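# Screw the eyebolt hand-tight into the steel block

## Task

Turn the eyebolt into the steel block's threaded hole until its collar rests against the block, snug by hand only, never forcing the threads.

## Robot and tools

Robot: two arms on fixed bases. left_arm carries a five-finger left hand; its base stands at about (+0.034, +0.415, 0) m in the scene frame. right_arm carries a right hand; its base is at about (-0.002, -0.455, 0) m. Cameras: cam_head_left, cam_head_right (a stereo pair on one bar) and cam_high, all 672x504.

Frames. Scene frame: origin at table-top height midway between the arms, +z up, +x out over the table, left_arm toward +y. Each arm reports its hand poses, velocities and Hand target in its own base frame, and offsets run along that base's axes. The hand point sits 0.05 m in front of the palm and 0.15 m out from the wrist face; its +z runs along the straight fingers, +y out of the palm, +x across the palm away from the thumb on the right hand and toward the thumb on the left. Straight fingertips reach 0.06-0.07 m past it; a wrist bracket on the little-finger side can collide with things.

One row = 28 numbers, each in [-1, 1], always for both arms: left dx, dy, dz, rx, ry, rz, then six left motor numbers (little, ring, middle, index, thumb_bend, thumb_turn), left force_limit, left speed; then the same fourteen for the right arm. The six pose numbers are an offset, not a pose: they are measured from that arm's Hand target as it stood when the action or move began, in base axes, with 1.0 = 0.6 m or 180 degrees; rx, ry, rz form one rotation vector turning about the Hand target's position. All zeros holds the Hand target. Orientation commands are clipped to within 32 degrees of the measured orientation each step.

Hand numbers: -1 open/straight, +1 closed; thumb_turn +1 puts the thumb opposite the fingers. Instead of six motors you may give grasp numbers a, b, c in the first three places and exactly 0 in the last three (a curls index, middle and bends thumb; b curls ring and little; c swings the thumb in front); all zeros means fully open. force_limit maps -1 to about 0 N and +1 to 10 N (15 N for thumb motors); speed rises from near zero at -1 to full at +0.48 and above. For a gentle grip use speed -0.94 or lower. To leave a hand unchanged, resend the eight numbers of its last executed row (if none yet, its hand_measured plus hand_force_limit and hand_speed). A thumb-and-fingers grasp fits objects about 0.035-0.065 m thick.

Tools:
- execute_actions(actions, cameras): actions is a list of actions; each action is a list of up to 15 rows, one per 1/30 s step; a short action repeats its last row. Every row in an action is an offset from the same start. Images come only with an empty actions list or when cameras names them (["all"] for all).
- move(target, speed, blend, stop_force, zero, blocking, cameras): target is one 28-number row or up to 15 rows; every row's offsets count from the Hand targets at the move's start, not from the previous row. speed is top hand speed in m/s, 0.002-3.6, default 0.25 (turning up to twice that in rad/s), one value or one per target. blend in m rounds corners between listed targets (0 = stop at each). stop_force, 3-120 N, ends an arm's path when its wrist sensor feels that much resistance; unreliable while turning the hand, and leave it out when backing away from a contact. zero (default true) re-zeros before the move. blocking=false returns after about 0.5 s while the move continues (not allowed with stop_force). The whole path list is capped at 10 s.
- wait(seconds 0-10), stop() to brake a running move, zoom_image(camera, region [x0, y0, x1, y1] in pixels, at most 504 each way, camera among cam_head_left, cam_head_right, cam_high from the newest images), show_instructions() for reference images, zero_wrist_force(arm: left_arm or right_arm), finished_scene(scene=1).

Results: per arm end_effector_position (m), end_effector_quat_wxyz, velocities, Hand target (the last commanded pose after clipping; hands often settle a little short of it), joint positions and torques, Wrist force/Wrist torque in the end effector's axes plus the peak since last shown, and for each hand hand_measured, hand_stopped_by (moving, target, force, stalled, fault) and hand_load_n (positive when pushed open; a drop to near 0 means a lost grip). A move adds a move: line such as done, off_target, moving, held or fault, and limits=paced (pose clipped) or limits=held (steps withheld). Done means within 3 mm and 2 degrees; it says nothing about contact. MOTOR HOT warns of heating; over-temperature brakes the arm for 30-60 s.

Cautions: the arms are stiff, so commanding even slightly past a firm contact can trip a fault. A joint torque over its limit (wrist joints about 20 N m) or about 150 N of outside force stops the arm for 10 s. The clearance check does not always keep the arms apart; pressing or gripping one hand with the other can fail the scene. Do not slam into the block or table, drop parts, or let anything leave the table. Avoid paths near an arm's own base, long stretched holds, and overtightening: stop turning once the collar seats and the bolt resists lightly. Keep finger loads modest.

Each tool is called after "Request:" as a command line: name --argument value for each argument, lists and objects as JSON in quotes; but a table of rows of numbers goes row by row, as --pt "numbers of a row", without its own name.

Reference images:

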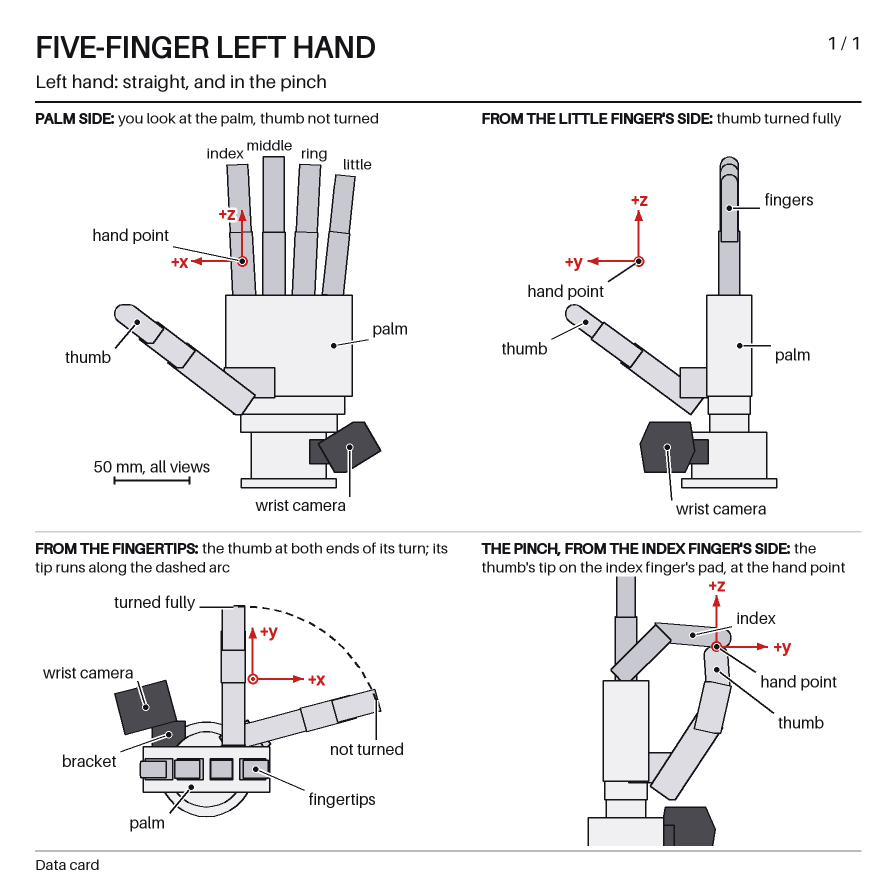

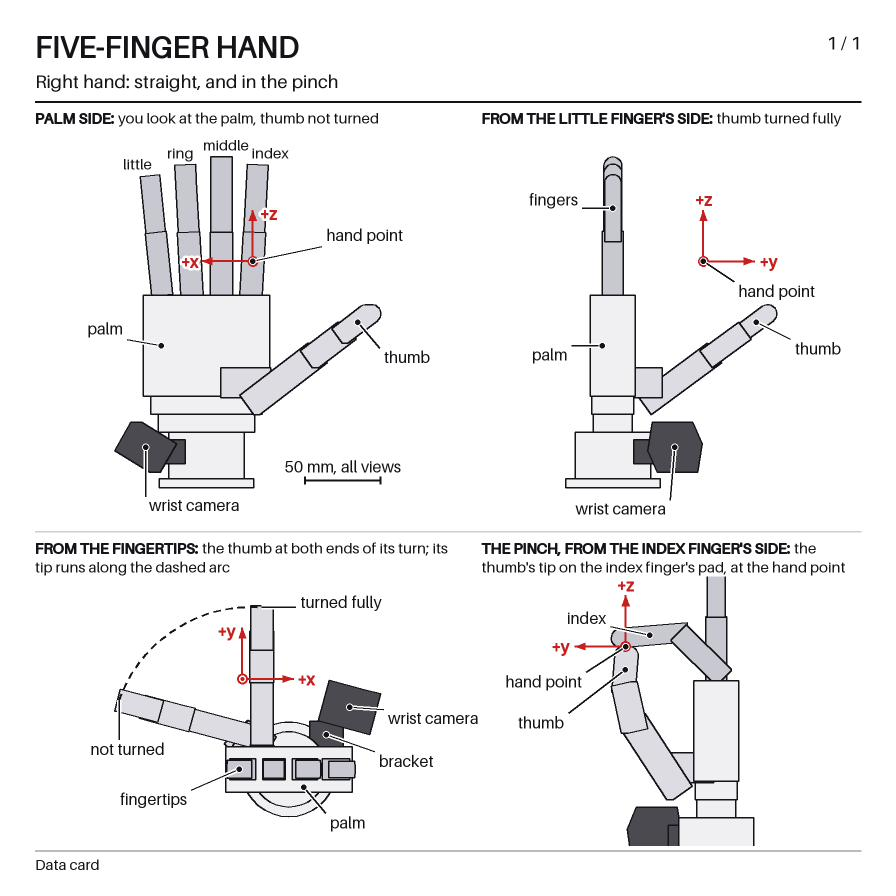

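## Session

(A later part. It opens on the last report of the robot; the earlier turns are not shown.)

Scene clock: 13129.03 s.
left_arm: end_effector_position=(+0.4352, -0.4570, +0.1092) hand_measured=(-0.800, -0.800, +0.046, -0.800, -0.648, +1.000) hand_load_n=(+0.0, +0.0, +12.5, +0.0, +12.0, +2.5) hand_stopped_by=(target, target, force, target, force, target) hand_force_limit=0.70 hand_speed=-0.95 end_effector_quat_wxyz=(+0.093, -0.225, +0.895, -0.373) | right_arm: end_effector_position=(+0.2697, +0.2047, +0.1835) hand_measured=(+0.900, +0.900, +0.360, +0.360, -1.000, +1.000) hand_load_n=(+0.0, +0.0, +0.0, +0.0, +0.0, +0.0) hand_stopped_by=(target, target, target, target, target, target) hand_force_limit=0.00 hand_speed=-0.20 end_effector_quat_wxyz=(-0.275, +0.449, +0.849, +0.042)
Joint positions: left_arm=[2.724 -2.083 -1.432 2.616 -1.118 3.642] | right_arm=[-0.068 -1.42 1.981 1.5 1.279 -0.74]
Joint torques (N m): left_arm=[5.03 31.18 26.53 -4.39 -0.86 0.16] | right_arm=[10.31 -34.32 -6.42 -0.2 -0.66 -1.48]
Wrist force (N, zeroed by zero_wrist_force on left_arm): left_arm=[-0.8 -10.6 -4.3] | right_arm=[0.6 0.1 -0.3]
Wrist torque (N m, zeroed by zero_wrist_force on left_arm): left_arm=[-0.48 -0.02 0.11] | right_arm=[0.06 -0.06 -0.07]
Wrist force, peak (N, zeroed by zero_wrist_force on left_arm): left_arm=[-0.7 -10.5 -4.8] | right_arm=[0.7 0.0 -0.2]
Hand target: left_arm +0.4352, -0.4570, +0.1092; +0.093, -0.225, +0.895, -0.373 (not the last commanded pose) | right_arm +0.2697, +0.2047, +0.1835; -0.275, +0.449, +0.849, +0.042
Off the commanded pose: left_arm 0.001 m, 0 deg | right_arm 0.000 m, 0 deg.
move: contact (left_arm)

Request:
move --target '[-0.0080,0.0048,0.0004,0,0,-0.08333,-0.8,-0.8,0.5,-0.8,0.3,1,0.7,-0.95,0,0,0,0,0,0,0.9,0.9,0.36,0.36,-1,1,0,-0.2]' --speed 0.06

Request:
move --target '[0,0,-0.0025,0,0,0,-0.8,-0.8,0.5,-0.8,0.3,1,0.7,-0.95,0,0,0,0,0,0,0.9,0.9,0.36,0.36,-1,1,0,-0.2]' --speed 0.003 --stop_force 3

Scene clock: 13139.87 s.
left_arm: end_effector_position=(+0.4305, -0.4541, +0.1093) hand_measured=(-0.800, -0.800, +0.046, -0.800, -0.648, +1.000) hand_load_n=(+0.0, -0.5, +12.0, +0.0, +12.0, +2.5) hand_stopped_by=(target, target, force, target, force, target) hand_force_limit=0.70 hand_speed=-0.95 end_effector_quat_wxyz=(+0.043, -0.106, +0.917, -0.382) | right_arm: end_effector_position=(+0.2697, +0.2047, +0.1835) hand_measured=(+0.900, +0.900, +0.360, +0.360, -1.000, +1.000) hand_load_n=(+0.0, +0.0, +0.0, +0.0, +0.0, +0.0) hand_stopped_by=(target, target, target, target, target, target) hand_force_limit=0.00 hand_speed=-0.20 end_effector_quat_wxyz=(-0.275, +0.449, +0.849, +0.042)
Joint positions: left_arm=[2.762 -2.158 -1.344 2.454 -0.948 3.93] | right_arm=[-0.068 -1.42 1.981 1.5 1.279 -0.74]
Joint torques (N m): left_arm=[-2.86 49.59 5.76 1.59 -1.46 -1.05] | right_arm=[10.09 -34.82 -6.25 -0.12 -0.67 -1.46]
Wrist force (N, zeroed by zero_wrist_force on left_arm): left_arm=[-0.6 -6.7 -4.0] | right_arm=[0.8 0.0 -0.2]
Wrist torque (N m, zeroed by zero_wrist_force on left_arm): left_arm=[-0.38 0.05 -0.03] | right_arm=[0.04 -0.09 -0.06]
Wrist force, peak (N, zeroed by zero_wrist_force on left_arm): left_arm=[-0.5 -10.7 -4.7] | right_arm=[0.9 0.0 -0.3]
Hand target: left_arm +0.4304, -0.4541, +0.1094; +0.044, -0.106, +0.917, -0.382 | right_arm +0.2697, +0.2047, +0.1835; -0.275, +0.449, +0.849, +0.042
Off the commanded pose: left_arm 0.000 m, 0 deg | right_arm 0.000 m, 0 deg.
move: done

Scene clock: 13140.53 s.
left_arm: end_effector_position=(+0.4305, -0.4541, +0.1091) hand_measured=(-0.800, -0.800, +0.046, -0.800, -0.648, +1.000) hand_load_n=(+0.0, +0.0, +11.5, +0.0, +12.5, +2.0) hand_stopped_by=(target, target, force, target, force, target) hand_force_limit=0.70 hand_speed=-0.95 end_effector_quat_wxyz=(+0.044, -0.106, +0.917, -0.382) | right_arm: end_effector_position=(+0.2697, +0.2047, +0.1835) hand_measured=(+0.900, +0.900, +0.360, +0.360, -1.000, +1.000) hand_load_n=(+0.0, +0.0, +0.0, +0.0, +0.0, +0.5) hand_stopped_by=(target, target, target, target, target, target) hand_force_limit=0.00 hand_speed=-0.20 end_effector_quat_wxyz=(-0.275, +0.449, +0.849, +0.042)
Joint positions: left_arm=[2.762 -2.158 -1.344 2.455 -0.948 3.93] | right_arm=[-0.068 -1.42 1.981 1.5 1.279 -0.74]
Joint torques (N m): left_arm=[0.7 43.64 24.65 -3.96 -0.84 1] | right_arm=[10.52 -34.39 -6.3 -0.19 -0.58 -1.58]
Wrist force (N, zeroed by zero_wrist_force on left_arm): left_arm=[-0.8 -10.5 -6.8] | right_arm=[0.6 -0.3 -0.3]
Wrist torque (N m, zeroed by zero_wrist_force on left_arm): left_arm=[-0.55 -0.03 0.07] | right_arm=[0.00 -0.05 -0.08]
Wrist force, peak (N, zeroed by zero_wrist_force on left_arm): left_arm=[-0.6 -10.7 -6.9] | right_arm=[0.8 -0.1 -0.1]
Hand target: left_arm +0.4305, -0.4541, +0.1092; +0.044, -0.106, +0.917, -0.382 (not the last commanded pose) | right_arm +0.2697, +0.2047, +0.1835; -0.275, +0.449, +0.849, +0.042
Off the commanded pose: left_arm 0.001 m, 0 deg | right_arm 0.000 m, 0 deg.
move: contact (left_arm)

Request:
move --target '[-0.0068,0.0077,0.0005,0,0,-0.08333,-0.8,-0.8,0.5,-0.8,0.3,1,0.7,-0.95,0,0,0,0,0,0,0.9,0.9,0.36,0.36,-1,1,0,-0.2]' --speed 0.06

Request:
move --target '[0,0,-0.0025,0,0,0,-0.8,-0.8,0.5,-0.8,0.3,1,0.7,-0.95,0,0,0,0,0,0,0.9,0.9,0.36,0.36,-1,1,0,-0.2]' --speed 0.003 --stop_force 3

Scene clock: 13151.90 s.
left_arm: end_effector_position=(+0.4265, -0.4495, +0.1094) hand_measured=(-0.800, -0.800, +0.046, -0.800, -0.648, +1.000) hand_load_n=(+0.0, +0.0, +13.0, +0.0, +12.0, +2.0) hand_stopped_by=(target, target, force, target, force, target) hand_force_limit=0.70 hand_speed=-0.95 end_effector_quat_wxyz=(-0.007, +0.014, +0.923, -0.385) | right_arm: end_effector_position=(+0.2697, +0.2047, +0.1835) hand_measured=(+0.900, +0.900, +0.360, +0.360, -1.000, +1.000) hand_load_n=(+0.5, +0.0, +0.0, +0.0, +0.0, +0.0) hand_stopped_by=(target, target, target, target, target, target) hand_force_limit=0.00 hand_speed=-0.20 end_effector_quat_wxyz=(-0.275, +0.449, +0.849, +0.042)
Joint positions: left_arm=[2.784 -2.256 -1.231 2.228 -0.832 4.264] | right_arm=[-0.068 -1.42 1.981 1.5 1.279 -0.74]
Joint torques (N m): left_arm=[4.86 51.88 6.1 1.08 -1.44 -1.24] | right_arm=[10.39 -34.48 -5.68 -0.27 -0.69 -1.56]
Wrist force (N, zeroed by zero_wrist_force on left_arm): left_arm=[-0.2 -7.7 -2.8] | right_arm=[0.7 0.0 -0.2]
Wrist torque (N m, zeroed by zero_wrist_force on left_arm): left_arm=[-0.28 -0.01 0.01] | right_arm=[0.03 -0.07 -0.06]
Wrist force, peak (N, zeroed by zero_wrist_force on left_arm): left_arm=[-0.7 -10.7 -7.2] | right_arm=[0.8 0.1 -0.3]
Hand target: left_arm +0.4264, -0.4495, +0.1095; -0.007, +0.015, +0.923, -0.385 | right_arm +0.2697, +0.2047, +0.1835; -0.275, +0.449, +0.849, +0.042
Off the commanded pose: left_arm 0.000 m, 0 deg | right_arm 0.000 m, 0 deg.
move: done

Scene clock: 13153.00 s.
left_arm: end_effector_position=(+0.4265, -0.4495, +0.1092) hand_measured=(-0.800, -0.800, +0.046, -0.800, -0.648, +1.000) hand_load_n=(+0.0, +0.0, +11.5, +0.0, +12.5, +2.0) hand_stopped_by=(target, target, force, target, force, target) hand_force_limit=0.70 hand_speed=-0.95 end_effector_quat_wxyz=(-0.007, +0.014, +0.923, -0.385) | right_arm: end_effector_position=(+0.2697, +0.2047, +0.1835) hand_measured=(+0.900, +0.900, +0.360, +0.360, -1.000, +1.000) hand_load_n=(+0.0, +0.0, +0.0, +0.0, +0.0, +0.0) hand_stopped_by=(target, target, target, target, target, target) hand_force_limit=0.00 hand_speed=-0.20 end_effector_quat_wxyz=(-0.275, +0.449, +0.849, +0.042)
Joint positions: left_arm=[2.784 -2.256 -1.232 2.229 -0.832 4.264] | right_arm=[-0.068 -1.42 1.981 1.5 1.279 -0.74]
Joint torques (N m): left_arm=[3.83 38.87 26.57 -4.24 -0.75 -1.19] | right_arm=[10.5 -34.13 -6.01 -0.11 -0.75 -1.58]
Wrist force (N, zeroed by zero_wrist_force on left_arm): left_arm=[-0.8 -9.6 -5.6] | right_arm=[0.5 0.0 -0.4]
Wrist torque (N m, zeroed by zero_wrist_force on left_arm): left_arm=[-0.42 -0.05 0.05] | right_arm=[0.05 -0.03 -0.08]
Wrist force, peak (N, zeroed by zero_wrist_force on left_arm): left_arm=[-0.7 -9.9 -5.8] | right_arm=[0.8 -0.2 -0.3]
Hand target: left_arm +0.4265, -0.4495, +0.1092; -0.007, +0.014, +0.923, -0.385 (not the last commanded pose) | right_arm +0.2697, +0.2047, +0.1835; -0.275, +0.449, +0.849, +0.042
Off the commanded pose: left_arm 0.001 m, 0 deg | right_arm 0.000 m, 0 deg.
move: contact (left_arm)

Continue −107, −122, −137, −152.

Request:
move --target '[-0.0045,0.0092,0.0006,0,0,-0.08333,-0.8,-0.8,0.5,-0.8,0.3,1,0.7,-0.95,0,0,0,0,0,0,0.9,0.9,0.36,0.36,-1,1,0,-0.2]' --speed 0.06

Request:
move --target '[0,0,-0.0025,0,0,0,-0.8,-0.8,0.5,-0.8,0.3,1,0.7,-0.95,0,0,0,0,0,0,0.9,0.9,0.36,0.36,-1,1,0,-0.2]' --speed 0.003 --stop_force 3

Request:
move --target '[-0.0022,0.0100,0.0006,0,0,-0.08333,-0.8,-0.8,0.5,-0.8,0.3,1,0.7,-0.95,0,0,0,0,0,0,0.9,0.9,0.36,0.36,-1,1,0,-0.2]' --speed 0.06

Request:
move --target '[0,0,-0.0025,0,0,0,-0.8,-0.8,0.5,-0.8,0.3,1,0.7,-0.95,0,0,0,0,0,0,0.9,0.9,0.36,0.36,-1,1,0,-0.2]' --speed 0.003 --stop_force 3

Scene clock: 13168.33 s.
left_arm: end_effector_position=(+0.4238, -0.4440, +0.1095) hand_measured=(-0.800, -0.800, +0.046, -0.800, -0.648, +1.000) hand_load_n=(+0.0, +0.0, +13.0, +0.0, +12.0, +2.0) hand_stopped_by=(target, target, force, target, force, target) hand_force_limit=0.70 hand_speed=-0.95 end_effector_quat_wxyz=(-0.057, +0.135, +0.913, -0.381) | right_arm: end_effector_position=(+0.2697, +0.2047, +0.1835) hand_measured=(+0.900, +0.900, +0.360, +0.360, -1.000, +1.000) hand_load_n=(+0.0, +0.0, +0.0, +0.5, +0.0, +0.5) hand_stopped_by=(target, target, target, target, target, target) hand_force_limit=0.00 hand_speed=-0.20 end_effector_quat_wxyz=(-0.275, +0.449, +0.849, +0.042)
Joint positions: left_arm=[2.789 -2.363 -1.108 1.958 -0.782 4.629] | right_arm=[-0.068 -1.42 1.981 1.5 1.279 -0.74]
Joint torques (N m): left_arm=[-8.22 58.22 6.22 0.77 -0.63 0.1] | right_arm=[10.09 -33.82 -6.32 -0.16 -0.76 -1.47]
Wrist force (N, zeroed by zero_wrist_force on left_arm): left_arm=[-0.2 -6.2 -0.8] | right_arm=[0.7 -0.1 -0.2]
Wrist torque (N m, zeroed by zero_wrist_force on left_arm): left_arm=[-0.16 0.07 -0.03] | right_arm=[0.02 -0.07 -0.07]
Wrist force, peak (N, zeroed by zero_wrist_force on left_arm): left_arm=[-0.6 -9.9 -5.5] | right_arm=[0.7 -0.4 -0.5]
Hand target: left_arm +0.4238, -0.4440, +0.1096; -0.057, +0.135, +0.913, -0.381 | right_arm +0.2697, +0.2047, +0.1835; -0.275, +0.449, +0.849, +0.042
Off the commanded pose: left_arm 0.000 m, 0 deg | right_arm 0.000 m, 0 deg.
move: done

Scene clock: 13169.10 s.
left_arm: end_effector_position=(+0.4238, -0.4440, +0.1092) hand_measured=(-0.800, -0.800, +0.046, -0.800, -0.648, +1.000) hand_load_n=(+0.0, +0.0, +12.0, +0.0, +12.0, +2.0) hand_stopped_by=(target, target, force, target, force, target) hand_force_limit=0.70 hand_speed=-0.95 end_effector_quat_wxyz=(-0.057, +0.135, +0.913, -0.381) | right_arm: end_effector_position=(+0.2697, +0.2047, +0.1835) hand_measured=(+0.900, +0.900, +0.360, +0.360, -1.000, +1.000) hand_load_n=(+0.0, +0.0, +0.0, +0.0, +0.0, +0.0) hand_stopped_by=(target, target, target, target, target, target) hand_force_limit=0.00 hand_speed=-0.20 end_effector_quat_wxyz=(-0.275, +0.449, +0.849, +0.042)
Joint positions: left_arm=[2.789 -2.363 -1.109 1.959 -0.782 4.629] | right_arm=[-0.068 -1.42 1.981 1.5 1.279 -0.74]
Joint torques (N m): left_arm=[-7.54 44.62 24.3 -4.35 -1.04 0.32] | right_arm=[10.25 -34.39 -5.52 -0.07 -0.76 -1.48]
Wrist force (N, zeroed by zero_wrist_force on left_arm): left_arm=[-0.6 -8.6 -4.2] | right_arm=[0.6 -0.1 -0.3]
Wrist torque (N m, zeroed by zero_wrist_force on left_arm): left_arm=[-0.35 0.00 0.03] | right_arm=[0.02 -0.06 -0.08]
Wrist force, peak (N, zeroed by zero_wrist_force on left_arm): left_arm=[-0.5 -9.2 -4.2] | right_arm=[0.6 -0.2 -0.5]
Hand target: left_arm +0.4238, -0.4440, +0.1092; -0.057, +0.135, +0.913, -0.381 (not the last commanded pose) | right_arm +0.2697, +0.2047, +0.1835; -0.275, +0.449, +0.849, +0.042
Off the commanded pose: left_arm 0.001 m, 0 deg | right_arm 0.000 m, 0 deg.
move: contact (left_arm)

Scene clock: 13171.63 s.
left_arm: end_effector_position=(+0.4225, -0.4380, +0.1095) hand_measured=(-0.800, -0.800, +0.046, -0.800, -0.648, +1.000) hand_load_n=(+0.0, +0.0, +13.0, +0.0, +12.0, +2.5) hand_stopped_by=(target, target, force, target, force, target) hand_force_limit=0.70 hand_speed=-0.95 end_effector_quat_wxyz=(-0.106, +0.253, +0.888, -0.370) | right_arm: end_effector_position=(+0.2697, +0.2047, +0.1835) hand_measured=(+0.900, +0.900, +0.360, +0.360, -1.000, +1.000) hand_load_n=(+0.0, +0.0, +0.0, +0.5, +0.0, +0.5) hand_stopped_by=(target, target, target, target, target, target) hand_force_limit=0.00 hand_speed=-0.20 end_effector_quat_wxyz=(-0.275, +0.449, +0.849, +0.042)
Joint positions: left_arm=[2.78 -2.464 -0.988 1.688 -0.8 4.984] | right_arm=[-0.068 -1.42 1.981 1.5 1.279 -0.74]
Joint torques (N m): left_arm=[-0.39 61.4 6.9 1.15 1.23 -1.08] | right_arm=[10.71 -34.45 -6.31 -0.15 -0.5 -1.58]
Wrist force (N, zeroed by zero_wrist_force on left_arm): left_arm=[-0.3 -7.3 -1.3] | right_arm=[0.6 -0.2 -0.3]
Wrist torque (N m, zeroed by zero_wrist_force on left_arm): left_arm=[-0.23 0.05 0.03] | right_arm=[0.00 -0.05 -0.09]
Wrist force, peak (N, zeroed by zero_wrist_force on left_arm): left_arm=[-0.6 -8.7 -4.1] | right_arm=[0.8 -0.1 -0.5]
Hand target: left_arm +0.4225, -0.4380, +0.1096; -0.106, +0.253, +0.888, -0.370 | right_arm +0.2697, +0.2047, +0.1835; -0.275, +0.449, +0.849, +0.042
Off the commanded pose: left_arm 0.000 m, 0 deg | right_arm 0.000 m, 0 deg.
move: done

Scene clock: 13172.33 s.
left_arm: end_effector_position=(+0.4224, -0.4380, +0.1092) hand_measured=(-0.800, -0.800, +0.046, -0.800, -0.648, +1.000) hand_load_n=(+0.0, +0.0, +12.5, +0.0, +12.0, +2.0) hand_stopped_by=(target, target, force, target, force, target) hand_force_limit=0.70 hand_speed=-0.95 end_effector_quat_wxyz=(-0.106, +0.253, +0.888, -0.370) | right_arm: end_effector_position=(+0.2697, +0.2047, +0.1835) hand_measured=(+0.900, +0.900, +0.360, +0.360, -1.000, +1.000) hand_load_n=(+0.0, +0.0, +0.0, +0.0, +0.0, +0.5) hand_stopped_by=(target, target, target, target, target, target) hand_force_limit=0.00 hand_speed=-0.20 end_effector_quat_wxyz=(-0.275, +0.449, +0.849, +0.042)
Joint positions: left_arm=[2.78 -2.464 -0.989 1.689 -0.799 4.984] | right_arm=[-0.068 -1.42 1.981 1.5 1.279 -0.74]
Joint torques (N m): left_arm=[1.64 54.84 24.32 -4.25 0.98 -0.16] | right_arm=[9.9 -34.43 -5.58 -0.29 -0.65 -1.51]
Wrist force (N, zeroed by zero_wrist_force on left_arm): left_arm=[-0.7 -8.2 -3.1] | right_arm=[0.6 -0.1 -0.1]
Wrist torque (N m, zeroed by zero_wrist_force on left_arm): left_arm=[-0.33 0.06 0.03] | right_arm=[0.01 -0.06 -0.08]
Wrist force, peak (N, zeroed by zero_wrist_force on left_arm): left_arm=[-0.6 -8.4 -3.3] | right_arm=[0.8 0.0 -0.4]
Hand target: left_arm +0.4225, -0.4380, +0.1093; -0.106, +0.253, +0.888, -0.370 (not the last commanded pose) | right_arm +0.2697, +0.2047, +0.1835; -0.275, +0.449, +0.849, +0.042
Off the commanded pose: left_arm 0.001 m, 0 deg | right_arm 0.000 m, 0 deg.
move: contact (left_arm)

Request:
execute_actions --actions '[]' --cameras '["cam_high","cam_head_left"]'

Request:
zoom_image --camera "cam_high" --region '[320, 205, 370, 245]'

Request:
zoom_image --camera "cam_head_left" --region '[330, 210, 400, 270]'

Scene clock: 13182.97 s.
left_arm: end_effector_position=(+0.4224, -0.4380, +0.1093) hand_measured=(-0.800, -0.800, +0.046, -0.800, -0.648, +1.000) hand_load_n=(+0.0, +0.0, +12.5, +0.0, +12.0, +2.0) hand_stopped_by=(target, target, force, target, force, target) hand_force_limit=0.70 hand_speed=-0.95 end_effector_quat_wxyz=(-0.106, +0.253, +0.888, -0.370) | right_arm: end_effector_position=(+0.2697, +0.2047, +0.1835) hand_measured=(+0.900, +0.900, +0.360, +0.360, -1.000, +1.000) hand_load_n=(+0.0, +0.0, +0.0, +0.0, +0.0, +0.0) hand_stopped_by=(target, target, target, target, target, target) hand_force_limit=0.00 hand_speed=-0.20 end_effector_quat_wxyz=(-0.275, +0.449, +0.849, +0.042)
Joint positions: left_arm=[2.78 -2.464 -0.989 1.689 -0.799 4.984] | right_arm=[-0.068 -1.42 1.981 1.5 1.279 -0.74]
Joint velocities: within noise
Joint torques (N m): left_arm=[3.37 59.2 25.85 -4.45 0.29 -1.23] | right_arm=[10.2 -33.7 -6.07 -0.18 -0.58 -1.57]
Wrist force (N, zeroed by zero_wrist_force on left_arm): left_arm=[-0.6 -7.5 -3.0] | right_arm=[0.5 -0.2 -0.3]
Wrist torque (N m, zeroed by zero_wrist_force on left_arm): left_arm=[-0.29 0.03 0.03] | right_arm=[0.01 -0.04 -0.08]
Wrist force, peak (N, zeroed by zero_wrist_force on left_arm): left_arm=[-0.7 -8.3 -3.2] | right_arm=[0.8 -0.1 -0.2]
Hand target: left_arm +0.4225, -0.4380, +0.1093; -0.106, +0.253, +0.888, -0.370 (not the last commanded pose) | right_arm +0.2697, +0.2047, +0.1835; -0.275, +0.449, +0.849, +0.042
Off the commanded pose: left_arm 0.001 m, 0 deg | right_arm 0.000 m, 0 deg.
Images, in order (width x height): cam_head_left 672x504, cam_high 672x504.

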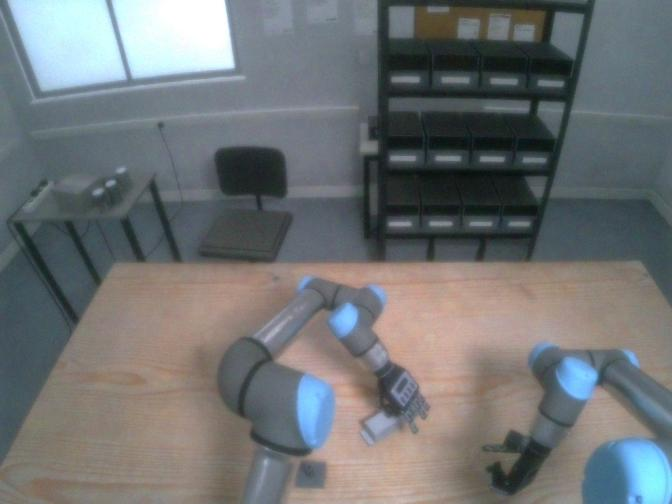

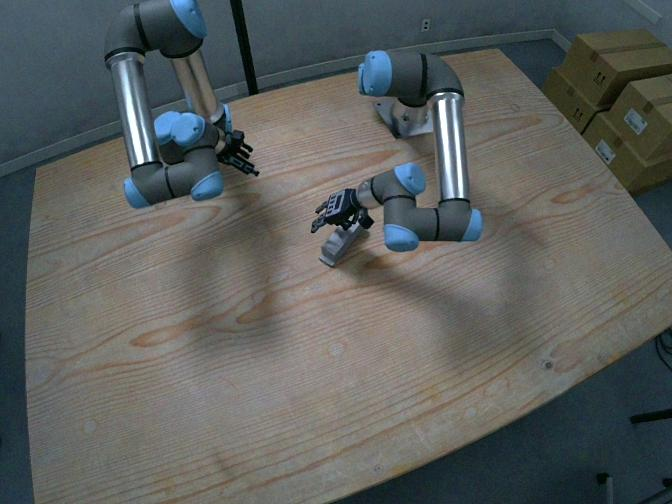

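Scaled by 10.080 from the camera's 672x504 image, which has a finer 960x720 frame.

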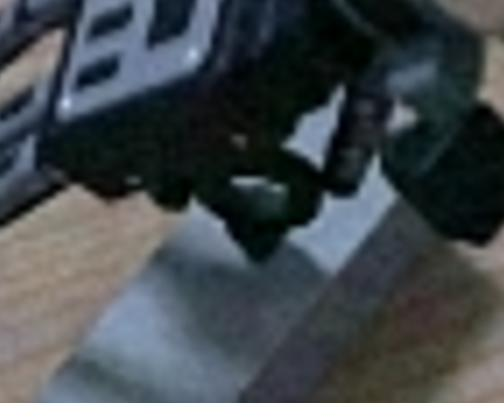

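Scaled by 7.200 from the camera's 672x504 image, which has a finer 960x720 frame.

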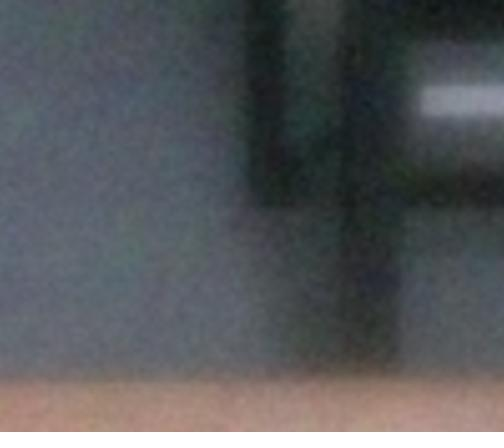

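Request:
zoom_image --camera "cam_high" --region '[333, 212, 363, 236]'

Request:
zoom_image --camera "cam_head_left" --region '[360, 370, 440, 450]'

Scaled by 16.800 from the camera's 672x504 image, which has a finer 960x720 frame.

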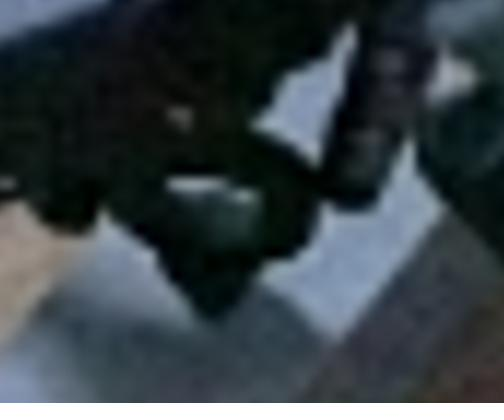

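Scaled by 6.300 from the camera's 672x504 image, which has a finer 960x720 frame.

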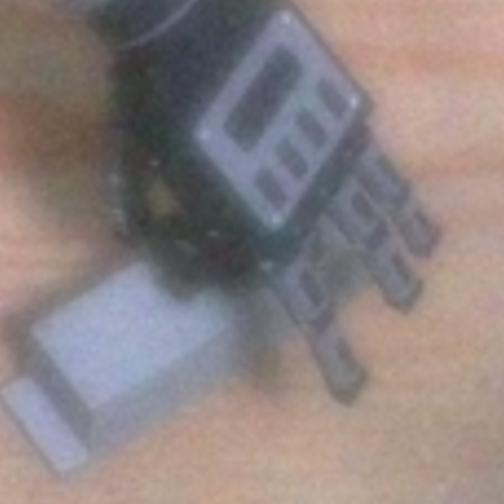

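Request:
move --target '[-0.0008,-0.0012,0.0006,0,0,0,-0.8,-0.8,0.5,-0.8,0.3,1,0.7,-0.95,0,0,0,0,0,0,0.9,0.9,0.36,0.36,-1,1,0,-0.2]' --speed 0.02

Request:
move --target '[0,0,-0.0035,0,0,0,-0.8,-0.8,0.5,-0.8,0.3,1,0.7,-0.95,0,0,0,0,0,0,0.9,0.9,0.36,0.36,-1,1,0,-0.2]' --speed 0.003 --stop_force 3

Scene clock: 13284.83 s.
left_arm: end_effector_position=(+0.4220, -0.4387, +0.1096) hand_measured=(-0.800, -0.800, +0.046, -0.800, -0.648, +1.000) hand_load_n=(+0.0, +0.0, +13.5, +0.0, +12.0, +2.5) hand_stopped_by=(target, target, force, target, force, target) hand_force_limit=0.70 hand_speed=-0.95 end_effector_quat_wxyz=(-0.106, +0.253, +0.888, -0.370) | right_arm: end_effector_position=(+0.2697, +0.2047, +0.1835) hand_measured=(+0.900, +0.900, +0.360, +0.360, -1.000, +1.000) hand_load_n=(+0.5, +0.5, +0.0, +0.5, -0.5, +0.5) hand_stopped_by=(target, target, target, target, target, target) hand_force_limit=0.00 hand_speed=-0.20 end_effector_quat_wxyz=(-0.275, +0.449, +0.849, +0.042)
Joint positions: left_arm=[2.779 -2.464 -0.988 1.689 -0.799 4.982] | right_arm=[-0.068 -1.42 1.981 1.5 1.279 -0.74]
Joint torques (N m): left_arm=[-6.43 60.52 29.79 0.75 1.2 -0.65] | right_arm=[9.66 -34.12 -5.99 -0.17 -0.66 -1.5]
Wrist force (N, zeroed by zero_wrist_force on left_arm): left_arm=[-0.3 -5.5 -1.2] | right_arm=[0.7 0.0 -0.4]
Wrist torque (N m, zeroed by zero_wrist_force on left_arm): left_arm=[-0.18 0.07 -0.02] | right_arm=[0.05 -0.06 -0.07]
Wrist force, peak (N, zeroed by zero_wrist_force on left_arm): left_arm=[-0.8 -7.9 -3.2] | right_arm=[0.8 -0.3 -0.4]
Hand target: left_arm +0.4220, -0.4387, +0.1096; -0.106, +0.253, +0.888, -0.370 | right_arm +0.2697, +0.2047, +0.1835; -0.275, +0.449, +0.849, +0.042
Off the commanded pose: left_arm 0.000 m, 0 deg | right_arm 0.000 m, 0 deg.
move: done

Scene clock: 13286.13 s.
left_arm: end_effector_position=(+0.4221, -0.4388, +0.1094) hand_measured=(-0.800, -0.800, +0.046, -0.800, -0.648, +1.000) hand_load_n=(+0.0, +0.0, +12.0, +0.0, +12.0, +2.0) hand_stopped_by=(target, target, force, target, force, target) hand_force_limit=0.70 hand_speed=-0.95 end_effector_quat_wxyz=(-0.106, +0.253, +0.888, -0.370) | right_arm: end_effector_position=(+0.2697, +0.2047, +0.1835) hand_measured=(+0.900, +0.900, +0.360, +0.360, -1.000, +1.000) hand_load_n=(+0.0, +0.0, +0.0, +0.0, +0.0, +0.5) hand_stopped_by=(target, target, target, target, target, target) hand_force_limit=0.00 hand_speed=-0.20 end_effector_quat_wxyz=(-0.275, +0.449, +0.849, +0.042)
Joint positions: left_arm=[2.779 -2.464 -0.988 1.69 -0.799 4.982] | right_arm=[-0.068 -1.42 1.981 1.5 1.279 -0.74]
Joint torques (N m): left_arm=[-5.4 58.8 28.65 -4.35 1.02 0.32] | right_arm=[10.53 -34.18 -6.97 -0.2 -0.61 -1.45]
Wrist force (N, zeroed by zero_wrist_force on left_arm): left_arm=[-0.8 -8.0 -3.5] | right_arm=[0.5 -0.1 -0.2]
Wrist torque (N m, zeroed by zero_wrist_force on left_arm): left_arm=[-0.35 0.03 0.03] | right_arm=[0.01 -0.04 -0.08]
Wrist force, peak (N, zeroed by zero_wrist_force on left_arm): left_arm=[-0.7 -8.7 -3.9] | right_arm=[0.8 -0.1 -0.3]
Hand target: left_arm +0.4221, -0.4388, +0.1094; -0.106, +0.253, +0.888, -0.370 (not the last commanded pose) | right_arm +0.2697, +0.2047, +0.1835; -0.275, +0.449, +0.849, +0.042
Off the commanded pose: left_arm 0.002 m, 0 deg | right_arm 0.000 m, 0 deg.
move: contact (left_arm)

Request:
move --target '[-0.0009,-0.0014,0.0006,0,0,0,-0.8,-0.8,0.5,-0.8,0.3,1,0.7,-0.95,0,0,0,0,0,0,0.9,0.9,0.36,0.36,-1,1,0,-0.2]' --speed 0.02

Request:
move --target '[0,0,-0.0035,0,0,0,-0.8,-0.8,0.5,-0.8,0.3,1,0.7,-0.95,0,0,0,0,0,0,0.9,0.9,0.36,0.36,-1,1,0,-0.2]' --speed 0.003 --stop_force 3

Request:
move --target '[-0.0009,-0.0014,0.0006,0,0,0,-0.8,-0.8,0.5,-0.8,0.3,1,0.7,-0.95,0,0,0,0,0,0,0.9,0.9,0.36,0.36,-1,1,0,-0.2]' --speed 0.02

Request:
move --target '[0,0,-0.0035,0,0,0,-0.8,-0.8,0.5,-0.8,0.3,1,0.7,-0.95,0,0,0,0,0,0,0.9,0.9,0.36,0.36,-1,1,0,-0.2]' --speed 0.003 --stop_force 3

Scene clock: 13299.67 s.
left_arm: end_effector_position=(+0.4215, -0.4396, +0.1098) hand_measured=(-0.800, -0.800, +0.046, -0.800, -0.648, +1.000) hand_load_n=(+0.0, +0.0, +13.0, +0.0, +12.0, +2.5) hand_stopped_by=(target, target, force, target, force, target) hand_force_limit=0.70 hand_speed=-0.95 end_effector_quat_wxyz=(-0.106, +0.253, +0.888, -0.370) | right_arm: end_effector_position=(+0.2697, +0.2047, +0.1835) hand_measured=(+0.900, +0.900, +0.360, +0.360, -1.000, +1.000) hand_load_n=(+0.0, +0.0, +0.0, +0.5, +0.0, +0.0) hand_stopped_by=(target, target, target, target, target, target) hand_force_limit=0.00 hand_speed=-0.20 end_effector_quat_wxyz=(-0.275, +0.449, +0.849, +0.042)
Joint positions: left_arm=[2.777 -2.463 -0.988 1.691 -0.799 4.98] | right_arm=[-0.068 -1.42 1.981 1.5 1.279 -0.74]
Joint torques (N m): left_arm=[-6.02 60.33 30.93 0.72 1.03 -0.51] | right_arm=[9.53 -34.44 -6.17 -0.14 -0.57 -1.55]
Wrist force (N, zeroed by zero_wrist_force on left_arm): left_arm=[-0.2 -5.4 -0.9] | right_arm=[0.6 -0.2 -0.1]
Wrist torque (N m, zeroed by zero_wrist_force on left_arm): left_arm=[-0.19 0.06 -0.02] | right_arm=[0.00 -0.06 -0.08]
Wrist force, peak (N, zeroed by zero_wrist_force on left_arm): left_arm=[-0.7 -8.3 -3.7] | right_arm=[0.8 -0.2 -0.5]
Hand target: left_arm +0.4215, -0.4396, +0.1098; -0.106, +0.253, +0.888, -0.370 | right_arm +0.2697, +0.2047, +0.1835; -0.275, +0.449, +0.849, +0.042
Off the commanded pose: left_arm 0.000 m, 0 deg | right_arm 0.000 m, 0 deg.
move: done

Scene clock: 13300.97 s.
left_arm: end_effector_position=(+0.4216, -0.4397, +0.1096) hand_measured=(-0.800, -0.800, +0.046, -0.800, -0.648, +1.000) hand_load_n=(+0.0, +0.0, +12.5, +0.0, +12.0, +2.5) hand_stopped_by=(target, target, force, target, force, target) hand_force_limit=0.70 hand_speed=-0.95 end_effector_quat_wxyz=(-0.105, +0.253, +0.888, -0.370) | right_arm: end_effector_position=(+0.2697, +0.2047, +0.1835) hand_measured=(+0.900, +0.900, +0.360, +0.360, -1.000, +1.000) hand_load_n=(+0.0, +0.0, +0.0, +0.0, +0.0, +0.0) hand_stopped_by=(target, target, target, target, target, target) hand_force_limit=0.00 hand_speed=-0.20 end_effector_quat_wxyz=(-0.275, +0.449, +0.849, +0.042)
Joint positions: left_arm=[2.777 -2.463 -0.988 1.691 -0.799 4.98] | right_arm=[-0.068 -1.42 1.981 1.5 1.279 -0.74]
Joint torques (N m): left_arm=[-3.54 58.32 27.98 -4.62 0.78 0.34] | right_arm=[10.21 -33.95 -5.97 -0.28 -0.74 -1.44]
Wrist force (N, zeroed by zero_wrist_force on left_arm): left_arm=[-0.4 -7.5 -2.9] | right_arm=[0.6 0.0 -0.3]
Wrist torque (N m, zeroed by zero_wrist_force on left_arm): left_arm=[-0.32 0.02 0.03] | right_arm=[0.03 -0.06 -0.07]
Wrist force, peak (N, zeroed by zero_wrist_force on left_arm): left_arm=[-0.6 -8.0 -3.5] | right_arm=[0.7 0.0 -0.4]
Hand target: left_arm +0.4216, -0.4397, +0.1096; -0.105, +0.253, +0.888, -0.370 (not the last commanded pose) | right_arm +0.2697, +0.2047, +0.1835; -0.275, +0.449, +0.849, +0.042
Off the commanded pose: left_arm 0.002 m, 0 deg | right_arm 0.000 m, 0 deg.
move: contact (left_arm)

Scene clock: 13301.67 s.
left_arm: end_effector_position=(+0.4211, -0.4405, +0.1099) hand_measured=(-0.800, -0.800, +0.046, -0.800, -0.648, +1.000) hand_load_n=(+0.0, +0.0, +13.0, +0.0, +12.0, +3.0) hand_stopped_by=(target, target, force, target, force, target) hand_force_limit=0.70 hand_speed=-0.95 end_effector_quat_wxyz=(-0.105, +0.253, +0.888, -0.370) | right_arm: end_effector_position=(+0.2697, +0.2047, +0.1835) hand_measured=(+0.900, +0.900, +0.360, +0.360, -1.000, +1.000) hand_load_n=(+0.0, +0.0, +0.0, +0.0, -0.5, +0.5) hand_stopped_by=(target, target, target, target, target, target) hand_force_limit=0.00 hand_speed=-0.20 end_effector_quat_wxyz=(-0.275, +0.449, +0.849, +0.042)
Joint positions: left_arm=[2.775 -2.463 -0.987 1.692 -0.799 4.978] | right_arm=[-0.068 -1.42 1.981 1.5 1.279 -0.74]
Joint torques (N m): left_arm=[-5.2 62.32 29.86 0.81 1.21 -0.47] | right_arm=[9.98 -34.95 -6.05 -0.16 -0.67 -1.45]
Wrist force (N, zeroed by zero_wrist_force on left_arm): left_arm=[-0.3 -5.3 -1.0] | right_arm=[0.6 -0.1 -0.3]
Wrist torque (N m, zeroed by zero_wrist_force on left_arm): left_arm=[-0.17 0.06 -0.03] | right_arm=[0.03 -0.06 -0.07]
Wrist force, peak (N, zeroed by zero_wrist_force on left_arm): left_arm=[-0.3 -7.7 -3.0] | right_arm=[0.7 -0.1 -0.5]
Hand target: left_arm +0.4211, -0.4405, +0.1099; -0.105, +0.253, +0.888, -0.370 | right_arm +0.2697, +0.2047, +0.1835; -0.275, +0.449, +0.849, +0.042
Off the commanded pose: left_arm 0.000 m, 0 deg | right_arm 0.000 m, 0 deg.
move: done

Scene clock: 13302.97 s.
left_arm: end_effector_position=(+0.4212, -0.4406, +0.1098) hand_measured=(-0.800, -0.800, +0.046, -0.800, -0.648, +1.000) hand_load_n=(+0.0, +0.0, +12.5, +0.0, +12.0, +2.0) hand_stopped_by=(target, target, force, target, force, target) hand_force_limit=0.70 hand_speed=-0.95 end_effector_quat_wxyz=(-0.105, +0.253, +0.888, -0.370) | right_arm: end_effector_position=(+0.2697, +0.2047, +0.1835) hand_measured=(+0.900, +0.900, +0.360, +0.360, -1.000, +1.000) hand_load_n=(+0.0, +0.0, +0.5, +0.0, -0.5, +0.5) hand_stopped_by=(target, target, target, target, target, target) hand_force_limit=0.00 hand_speed=-0.20 end_effector_quat_wxyz=(-0.275, +0.449, +0.849, +0.042)
Joint positions: left_arm=[2.775 -2.463 -0.987 1.693 -0.799 4.978] | right_arm=[-0.068 -1.42 1.981 1.5 1.279 -0.74]
Joint torques (N m): left_arm=[-4.29 59.04 27.45 -4.46 0.93 0.45] | right_arm=[9.97 -34.88 -6.2 -0.22 -0.6 -1.42]
Wrist force (N, zeroed by zero_wrist_force on left_arm): left_arm=[-0.4 -7.8 -2.9] | right_arm=[0.6 -0.2 -0.2]
Wrist torque (N m, zeroed by zero_wrist_force on left_arm): left_arm=[-0.30 0.03 0.03] | right_arm=[0.01 -0.06 -0.08]
Wrist force, peak (N, zeroed by zero_wrist_force on left_arm): left_arm=[-0.4 -8.4 -3.2] | right_arm=[0.7 -0.1 -0.6]
Hand target: left_arm +0.4212, -0.4406, +0.1098; -0.105, +0.253, +0.888, -0.370 (not the last commanded pose) | right_arm +0.2697, +0.2047, +0.1835; -0.275, +0.449, +0.849, +0.042
Off the commanded pose: left_arm 0.002 m, 0 deg | right_arm 0.000 m, 0 deg.
move: contact (left_arm)

Request:
move --target '[-0.0009,-0.0014,0.0004,0,0,0,-0.8,-0.8,0.5,-0.8,0.3,1,0.7,-0.95,0,0,0,0,0,0,0.9,0.9,0.36,0.36,-1,1,0,-0.2]' --speed 0.02

Request:
move --target '[-0.0009,-0.0014,0.0003,0,0,0,-0.8,-0.8,0.5,-0.8,0.3,1,0.7,-0.95,0,0,0,0,0,0,0.9,0.9,0.36,0.36,-1,1,0,-0.2]' --speed 0.02

Request:
execute_actions --actions '[]' --cameras '["cam_high"]'

Request:
zoom_image --camera "cam_high" --region '[333, 212, 363, 236]'

Scene clock: 13336.10 s.
left_arm: end_effector_position=(+0.4206, -0.4414, +0.1100) hand_measured=(-0.800, -0.800, +0.046, -0.800, -0.648, +1.000) hand_load_n=(+0.0, +0.0, +13.0, +0.0, +12.0, +3.0) hand_stopped_by=(target, target, force, target, force, target) hand_force_limit=0.70 hand_speed=-0.95 end_effector_quat_wxyz=(-0.105, +0.253, +0.888, -0.370) | right_arm: end_effector_position=(+0.2697, +0.2047, +0.1835) hand_measured=(+0.900, +0.900, +0.360, +0.360, -1.000, +1.000) hand_load_n=(+0.0, +0.0, +0.0, +0.0, +0.0, +0.0) hand_stopped_by=(target, target, target, target, target, target) hand_force_limit=0.00 hand_speed=-0.20 end_effector_quat_wxyz=(-0.275, +0.449, +0.849, +0.042)
Joint positions: left_arm=[2.774 -2.463 -0.986 1.693 -0.798 4.976] | right_arm=[-0.068 -1.42 1.981 1.5 1.279 -0.74]
Joint torques (N m): left_arm=[-5.16 62.45 30.44 0.76 1.28 -0.31] | right_arm=[10.53 -34.5 -6.77 0 -0.64 -1.5]
Wrist force (N, zeroed by zero_wrist_force on left_arm): left_arm=[-0.3 -5.0 -0.4] | right_arm=[0.2 0.0 -0.2]
Wrist torque (N m, zeroed by zero_wrist_force on left_arm): left_arm=[-0.15 0.10 -0.04] | right_arm=[0.03 0.00 -0.10]
Wrist force, peak (N, zeroed by zero_wrist_force on left_arm): left_arm=[-0.5 -8.0 -3.1] | right_arm=[0.7 -0.1 -0.4]
Hand target: left_arm +0.4206, -0.4414, +0.1100; -0.105, +0.253, +0.888, -0.370 | right_arm +0.2697, +0.2047, +0.1835; -0.275, +0.449, +0.849, +0.042
Off the commanded pose: left_arm 0.000 m, 0 deg | right_arm 0.000 m, 0 deg.
move: done

Scene clock: 13336.80 s.
left_arm: end_effector_position=(+0.4201, -0.4423, +0.1102) hand_measured=(-0.800, -0.800, +0.046, -0.800, -0.648, +1.000) hand_load_n=(+0.0, +0.0, +13.0, +0.0, +12.0, +3.0) hand_stopped_by=(target, target, force, target, force, target) hand_force_limit=0.70 hand_speed=-0.95 end_effector_quat_wxyz=(-0.105, +0.253, +0.888, -0.370) | right_arm: end_effector_position=(+0.2697, +0.2047, +0.1835) hand_measured=(+0.900, +0.900, +0.360, +0.360, -1.000, +1.000) hand_load_n=(+0.0, +0.0, +0.0, +0.0, +0.0, +0.5) hand_stopped_by=(target, target, target, target, target, target) hand_force_limit=0.00 hand_speed=-0.20 end_effector_quat_wxyz=(-0.275, +0.449, +0.849, +0.042)
Joint positions: left_arm=[2.772 -2.463 -0.986 1.694 -0.798 4.974] | right_arm=[-0.068 -1.42 1.981 1.5 1.279 -0.74]
Joint torques (N m): left_arm=[-5.05 62.88 30.71 0.54 2.41 -1.57] | right_arm=[10.2 -34.69 -6.1 -0.2 -0.67 -1.56]
Wrist force (N, zeroed by zero_wrist_force on left_arm): left_arm=[-0.3 -2.2 0.4] | right_arm=[0.6 -0.2 -0.2]
Wrist torque (N m, zeroed by zero_wrist_force on left_arm): left_arm=[-0.09 0.12 0.03] | right_arm=[0.01 -0.06 -0.08]
Wrist force, peak (N, zeroed by zero_wrist_force on left_arm): left_arm=[0.0 -5.0 -0.4] | right_arm=[0.7 -0.2 -0.4]
Hand target: left_arm +0.4201, -0.4423, +0.1102; -0.105, +0.253, +0.888, -0.370 | right_arm +0.2697, +0.2047, +0.1835; -0.275, +0.449, +0.849, +0.042
Off the commanded pose: left_arm 0.000 m, 0 deg | right_arm 0.000 m, 0 deg.
move: done

Scene clock: 13336.80 s.
left_arm: end_effector_position=(+0.4201, -0.4423, +0.1102) hand_measured=(-0.800, -0.800, +0.046, -0.800, -0.648, +1.000) hand_load_n=(+0.0, +0.0, +13.0, +0.0, +12.0, +3.0) hand_stopped_by=(target, target, force, target, force, target) hand_force_limit=0.70 hand_speed=-0.95 end_effector_quat_wxyz=(-0.105, +0.253, +0.888, -0.370) | right_arm: end_effector_position=(+0.2697, +0.2047, +0.1835) hand_measured=(+0.900, +0.900, +0.360, +0.360, -1.000, +1.000) hand_load_n=(+0.0, +0.0, +0.0, +0.0, +0.0, +0.5) hand_stopped_by=(target, target, target, target, target, target) hand_force_limit=0.00 hand_speed=-0.20 end_effector_quat_wxyz=(-0.275, +0.449, +0.849, +0.042)
Joint positions: left_arm=[2.772 -2.463 -0.986 1.694 -0.798 4.974] | right_arm=[-0.068 -1.42 1.981 1.5 1.279 -0.74]
Joint velocities: within noise
Joint torques (N m): left_arm=[-5.05 62.88 30.71 0.54 2.41 -1.57] | right_arm=[10.2 -34.69 -6.1 -0.2 -0.67 -1.56]
Wrist force (N, zeroed by zero_wrist_force on left_arm): left_arm=[-0.3 -2.2 0.4] | right_arm=[0.6 -0.2 -0.2]
Wrist torque (N m, zeroed by zero_wrist_force on left_arm): left_arm=[-0.09 0.12 0.03] | right_arm=[0.01 -0.06 -0.08]
Wrist force, peak (N, zeroed by zero_wrist_force on left_arm): left_arm=[-0.3 -2.2 0.4] | right_arm=[0.6 -0.2 -0.2]
Hand target: left_arm +0.4201, -0.4423, +0.1102; -0.105, +0.253, +0.888, -0.370 | right_arm +0.2697, +0.2047, +0.1835; -0.275, +0.449, +0.849, +0.042
Off the commanded pose: left_arm 0.000 m, 0 deg | right_arm 0.000 m, 0 deg.
Images, in order (width x height): cam_high 672x504.

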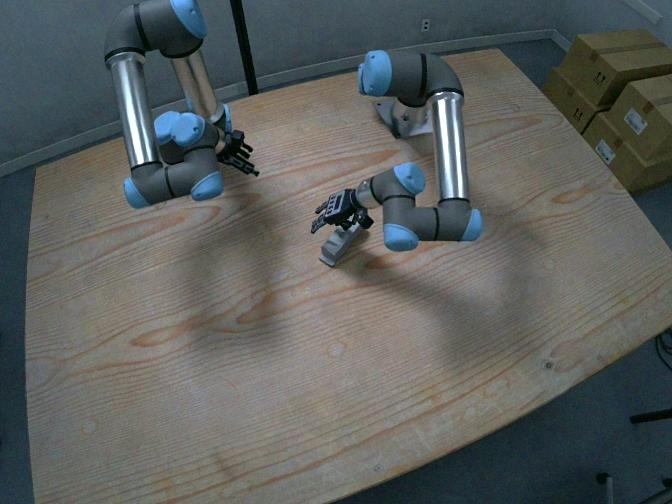

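Scaled by 16.800 from the camera's 672x504 image, which has a finer 960x720 frame.

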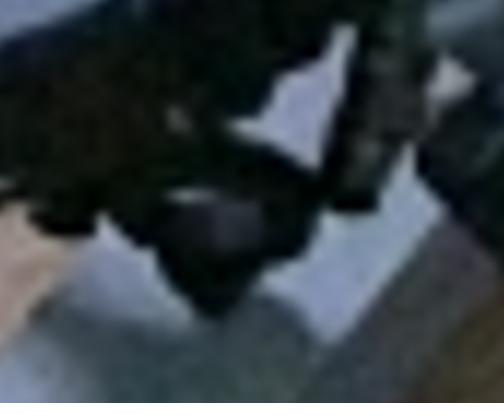

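Request:
move --target '[0,0,-0.0035,0,0,0,-0.8,-0.8,0.5,-0.8,0.3,1,0.7,-0.95,0,0,0,0,0,0,0.9,0.9,0.36,0.36,-1,1,0,-0.2]' --speed 0.003 --stop_force 3

Request:
move --target '[-0.0009,-0.0014,0.0004,0,0,0,-0.8,-0.8,0.5,-0.8,0.3,1,0.7,-0.95,0,0,0,0,0,0,0.9,0.9,0.36,0.36,-1,1,0,-0.2]' --speed 0.02

Request:
move --target '[0,0,-0.0035,0,0,0,-0.8,-0.8,0.5,-0.8,0.3,1,0.7,-0.95,0,0,0,0,0,0,0.9,0.9,0.36,0.36,-1,1,0,-0.2]' --speed 0.003 --stop_force 3

Scene clock: 13354.53 s.
left_arm: end_effector_position=(+0.4201, -0.4423, +0.1099) hand_measured=(-0.800, -0.800, +0.046, -0.800, -0.648, +1.000) hand_load_n=(+0.0, +0.0, +12.5, +0.0, +11.5, +2.5) hand_stopped_by=(target, target, force, target, force, target) hand_force_limit=0.70 hand_speed=-0.95 end_effector_quat_wxyz=(-0.105, +0.253, +0.888, -0.370) | right_arm: end_effector_position=(+0.2697, +0.2047, +0.1835) hand_measured=(+0.900, +0.900, +0.360, +0.360, -1.000, +1.000) hand_load_n=(+0.0, +0.0, +0.0, +0.0, +0.0, +0.0) hand_stopped_by=(target, target, target, target, target, target) hand_force_limit=0.00 hand_speed=-0.20 end_effector_quat_wxyz=(-0.275, +0.449, +0.849, +0.042)
Joint positions: left_arm=[2.772 -2.463 -0.986 1.695 -0.798 4.974] | right_arm=[-0.068 -1.42 1.981 1.5 1.279 -0.74]
Joint torques (N m): left_arm=[7.45 60.58 27.45 -4.92 0.5 0.94] | right_arm=[9.69 -34.49 -5.85 -0.19 -0.56 -1.51]
Wrist force (N, zeroed by zero_wrist_force on left_arm): left_arm=[-0.3 -5.0 -1.0] | right_arm=[0.7 -0.1 -0.2]
Wrist torque (N m, zeroed by zero_wrist_force on left_arm): left_arm=[-0.19 0.05 0.11] | right_arm=[0.02 -0.08 -0.07]
Wrist force, peak (N, zeroed by zero_wrist_force on left_arm): left_arm=[-0.5 -6.2 -1.4] | right_arm=[0.8 -0.1 -0.2]
Hand target: left_arm +0.4201, -0.4423, +0.1099; -0.105, +0.253, +0.888, -0.370 (not the last commanded pose) | right_arm +0.2697, +0.2047, +0.1835; -0.275, +0.449, +0.849, +0.042
Off the commanded pose: left_arm 0.002 m, 0 deg | right_arm 0.000 m, 0 deg.
move: contact (left_arm)

Scene clock: 13355.23 s.
left_arm: end_effector_position=(+0.4196, -0.4431, +0.1101) hand_measured=(-0.800, -0.800, +0.046, -0.800, -0.648, +1.000) hand_load_n=(+0.0, -0.5, +13.0, +0.0, +12.0, +3.0) hand_stopped_by=(target, target, force, target, force, target) hand_force_limit=0.70 hand_speed=-0.95 end_effector_quat_wxyz=(-0.105, +0.253, +0.888, -0.370) | right_arm: end_effector_position=(+0.2697, +0.2047, +0.1835) hand_measured=(+0.900, +0.900, +0.360, +0.360, -1.000, +1.000) hand_load_n=(+0.5, +0.0, +0.0, +0.0, +0.0, +0.0) hand_stopped_by=(target, target, target, target, target, target) hand_force_limit=0.00 hand_speed=-0.20 end_effector_quat_wxyz=(-0.275, +0.449, +0.849, +0.042)
Joint positions: left_arm=[2.77 -2.463 -0.986 1.696 -0.798 4.971] | right_arm=[-0.068 -1.42 1.981 1.5 1.279 -0.74]
Joint torques (N m): left_arm=[-6.3 62.54 29.94 0.48 2.08 -1.38] | right_arm=[10.04 -33.98 -6.09 -0.16 -0.59 -1.47]
Wrist force (N, zeroed by zero_wrist_force on left_arm): left_arm=[-0.1 -2.2 0.2] | right_arm=[0.5 -0.2 -0.3]
Wrist torque (N m, zeroed by zero_wrist_force on left_arm): left_arm=[-0.12 0.09 0.04] | right_arm=[0.01 -0.04 -0.08]
Wrist force, peak (N, zeroed by zero_wrist_force on left_arm): left_arm=[-0.5 -5.2 -1.4] | right_arm=[0.8 -0.2 -0.3]
Hand target: left_arm +0.4196, -0.4431, +0.1101; -0.105, +0.253, +0.888, -0.370 | right_arm +0.2697, +0.2047, +0.1835; -0.275, +0.449, +0.849, +0.042
Off the commanded pose: left_arm 0.000 m, 0 deg | right_arm 0.000 m, 0 deg.
move: done

Scene clock: 13356.60 s.
left_arm: end_effector_position=(+0.4197, -0.4432, +0.1098) hand_measured=(-0.800, -0.800, +0.046, -0.800, -0.648, +1.000) hand_load_n=(+0.0, +0.0, +12.5, +0.0, +12.0, +3.0) hand_stopped_by=(target, target, force, target, force, target) hand_force_limit=0.70 hand_speed=-0.95 end_effector_quat_wxyz=(-0.105, +0.253, +0.888, -0.370) | right_arm: end_effector_position=(+0.2697, +0.2047, +0.1835) hand_measured=(+0.900, +0.900, +0.360, +0.360, -1.000, +1.000) hand_load_n=(+0.0, +0.0, +0.0, +0.0, +0.0, +0.0) hand_stopped_by=(target, target, target, target, target, target) hand_force_limit=0.00 hand_speed=-0.20 end_effector_quat_wxyz=(-0.275, +0.449, +0.849, +0.042)
Joint positions: left_arm=[2.77 -2.463 -0.986 1.697 -0.798 4.971] | right_arm=[-0.068 -1.42 1.981 1.5 1.279 -0.74]
Joint torques (N m): left_arm=[-5.68 59.26 27.45 -4.4 -0.14 -0.26] | right_arm=[10.09 -34.37 -6.68 -0.16 -0.64 -1.54]
Wrist force (N, zeroed by zero_wrist_force on left_arm): left_arm=[-0.4 -6.7 -2.8] | right_arm=[0.7 0.1 -0.3]
Wrist torque (N m, zeroed by zero_wrist_force on left_arm): left_arm=[-0.26 0.01 0.15] | right_arm=[0.05 -0.07 -0.06]
Wrist force, peak (N, zeroed by zero_wrist_force on left_arm): left_arm=[-0.3 -7.8 -3.1] | right_arm=[0.7 -0.1 -0.4]
Hand target: left_arm +0.4197, -0.4432, +0.1098; -0.105, +0.253, +0.888, -0.370 (not the last commanded pose) | right_arm +0.2697, +0.2047, +0.1835; -0.275, +0.449, +0.849, +0.042
Off the commanded pose: left_arm 0.002 m, 0 deg | right_arm 0.000 m, 0 deg.
move: contact (left_arm)

Request:
move --target '[0,0,0.0004,0,0,0,-0.8,-0.8,0.5,-0.8,0.3,1,0.7,-0.95,0,0,0,0,0,0,0.9,0.9,0.36,0.36,-1,1,0,-0.2]' --speed 0.02 --cameras '["cam_high"]'

Request:
zoom_image --camera "cam_high" --region '[333, 212, 363, 236]'

Scene clock: 13368.47 s.
left_arm: end_effector_position=(+0.4197, -0.4432, +0.1100) hand_measured=(-0.800, -0.800, +0.046, -0.800, -0.648, +1.000) hand_load_n=(+0.0, +0.0, +13.0, +0.0, +12.0, +2.5) hand_stopped_by=(target, target, force, target, force, target) hand_force_limit=0.70 hand_speed=-0.95 end_effector_quat_wxyz=(-0.105, +0.253, +0.888, -0.370) | right_arm: end_effector_position=(+0.2697, +0.2047, +0.1835) hand_measured=(+0.900, +0.900, +0.360, +0.360, -1.000, +1.000) hand_load_n=(+0.0, +0.0, +0.0, +0.0, -0.5, +0.0) hand_stopped_by=(target, target, target, target, target, target) hand_force_limit=0.00 hand_speed=-0.20 end_effector_quat_wxyz=(-0.275, +0.449, +0.849, +0.042)
Joint positions: left_arm=[2.77 -2.462 -0.986 1.697 -0.798 4.971] | right_arm=[-0.068 -1.42 1.981 1.5 1.279 -0.74]
Joint torques (N m): left_arm=[-6.34 62.72 31.55 -5.17 -0.7 -0.77] | right_arm=[10.02 -34.38 -5.67 -0.03 -0.71 -1.64]
Wrist force (N, zeroed by zero_wrist_force on left_arm): left_arm=[-0.4 -2.8 -0.2] | right_arm=[0.6 0.0 -0.1]
Wrist torque (N m, zeroed by zero_wrist_force on left_arm): left_arm=[-0.10 0.11 0.05] | right_arm=[0.02 -0.07 -0.07]
Wrist force, peak (N, zeroed by zero_wrist_force on left_arm): left_arm=[-0.7 -7.0 -2.8] | right_arm=[0.9 -0.2 -0.3]
Hand target: left_arm +0.4197, -0.4432, +0.1100; -0.105, +0.253, +0.888, -0.370 | right_arm +0.2697, +0.2047, +0.1835; -0.275, +0.449, +0.849, +0.042
Off the commanded pose: left_arm 0.000 m, 0 deg | right_arm 0.000 m, 0 deg.
move: done
Images, in order (width x height): cam_high 672x504.

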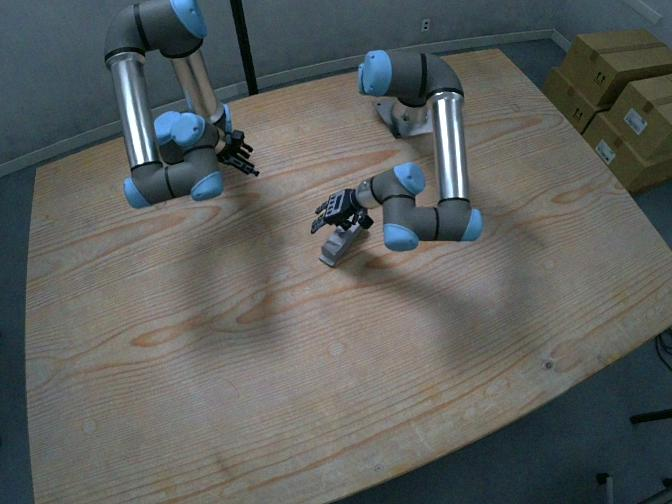

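Scaled by 16.800 from the camera's 672x504 image, which has a finer 960x720 frame.

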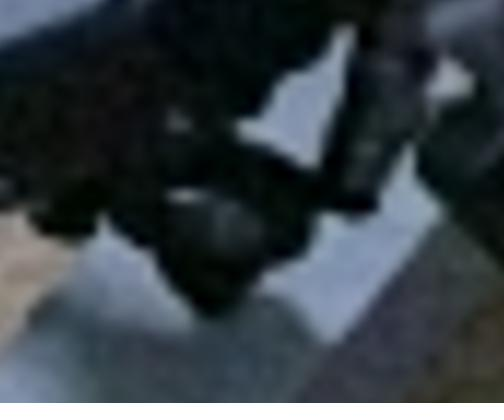

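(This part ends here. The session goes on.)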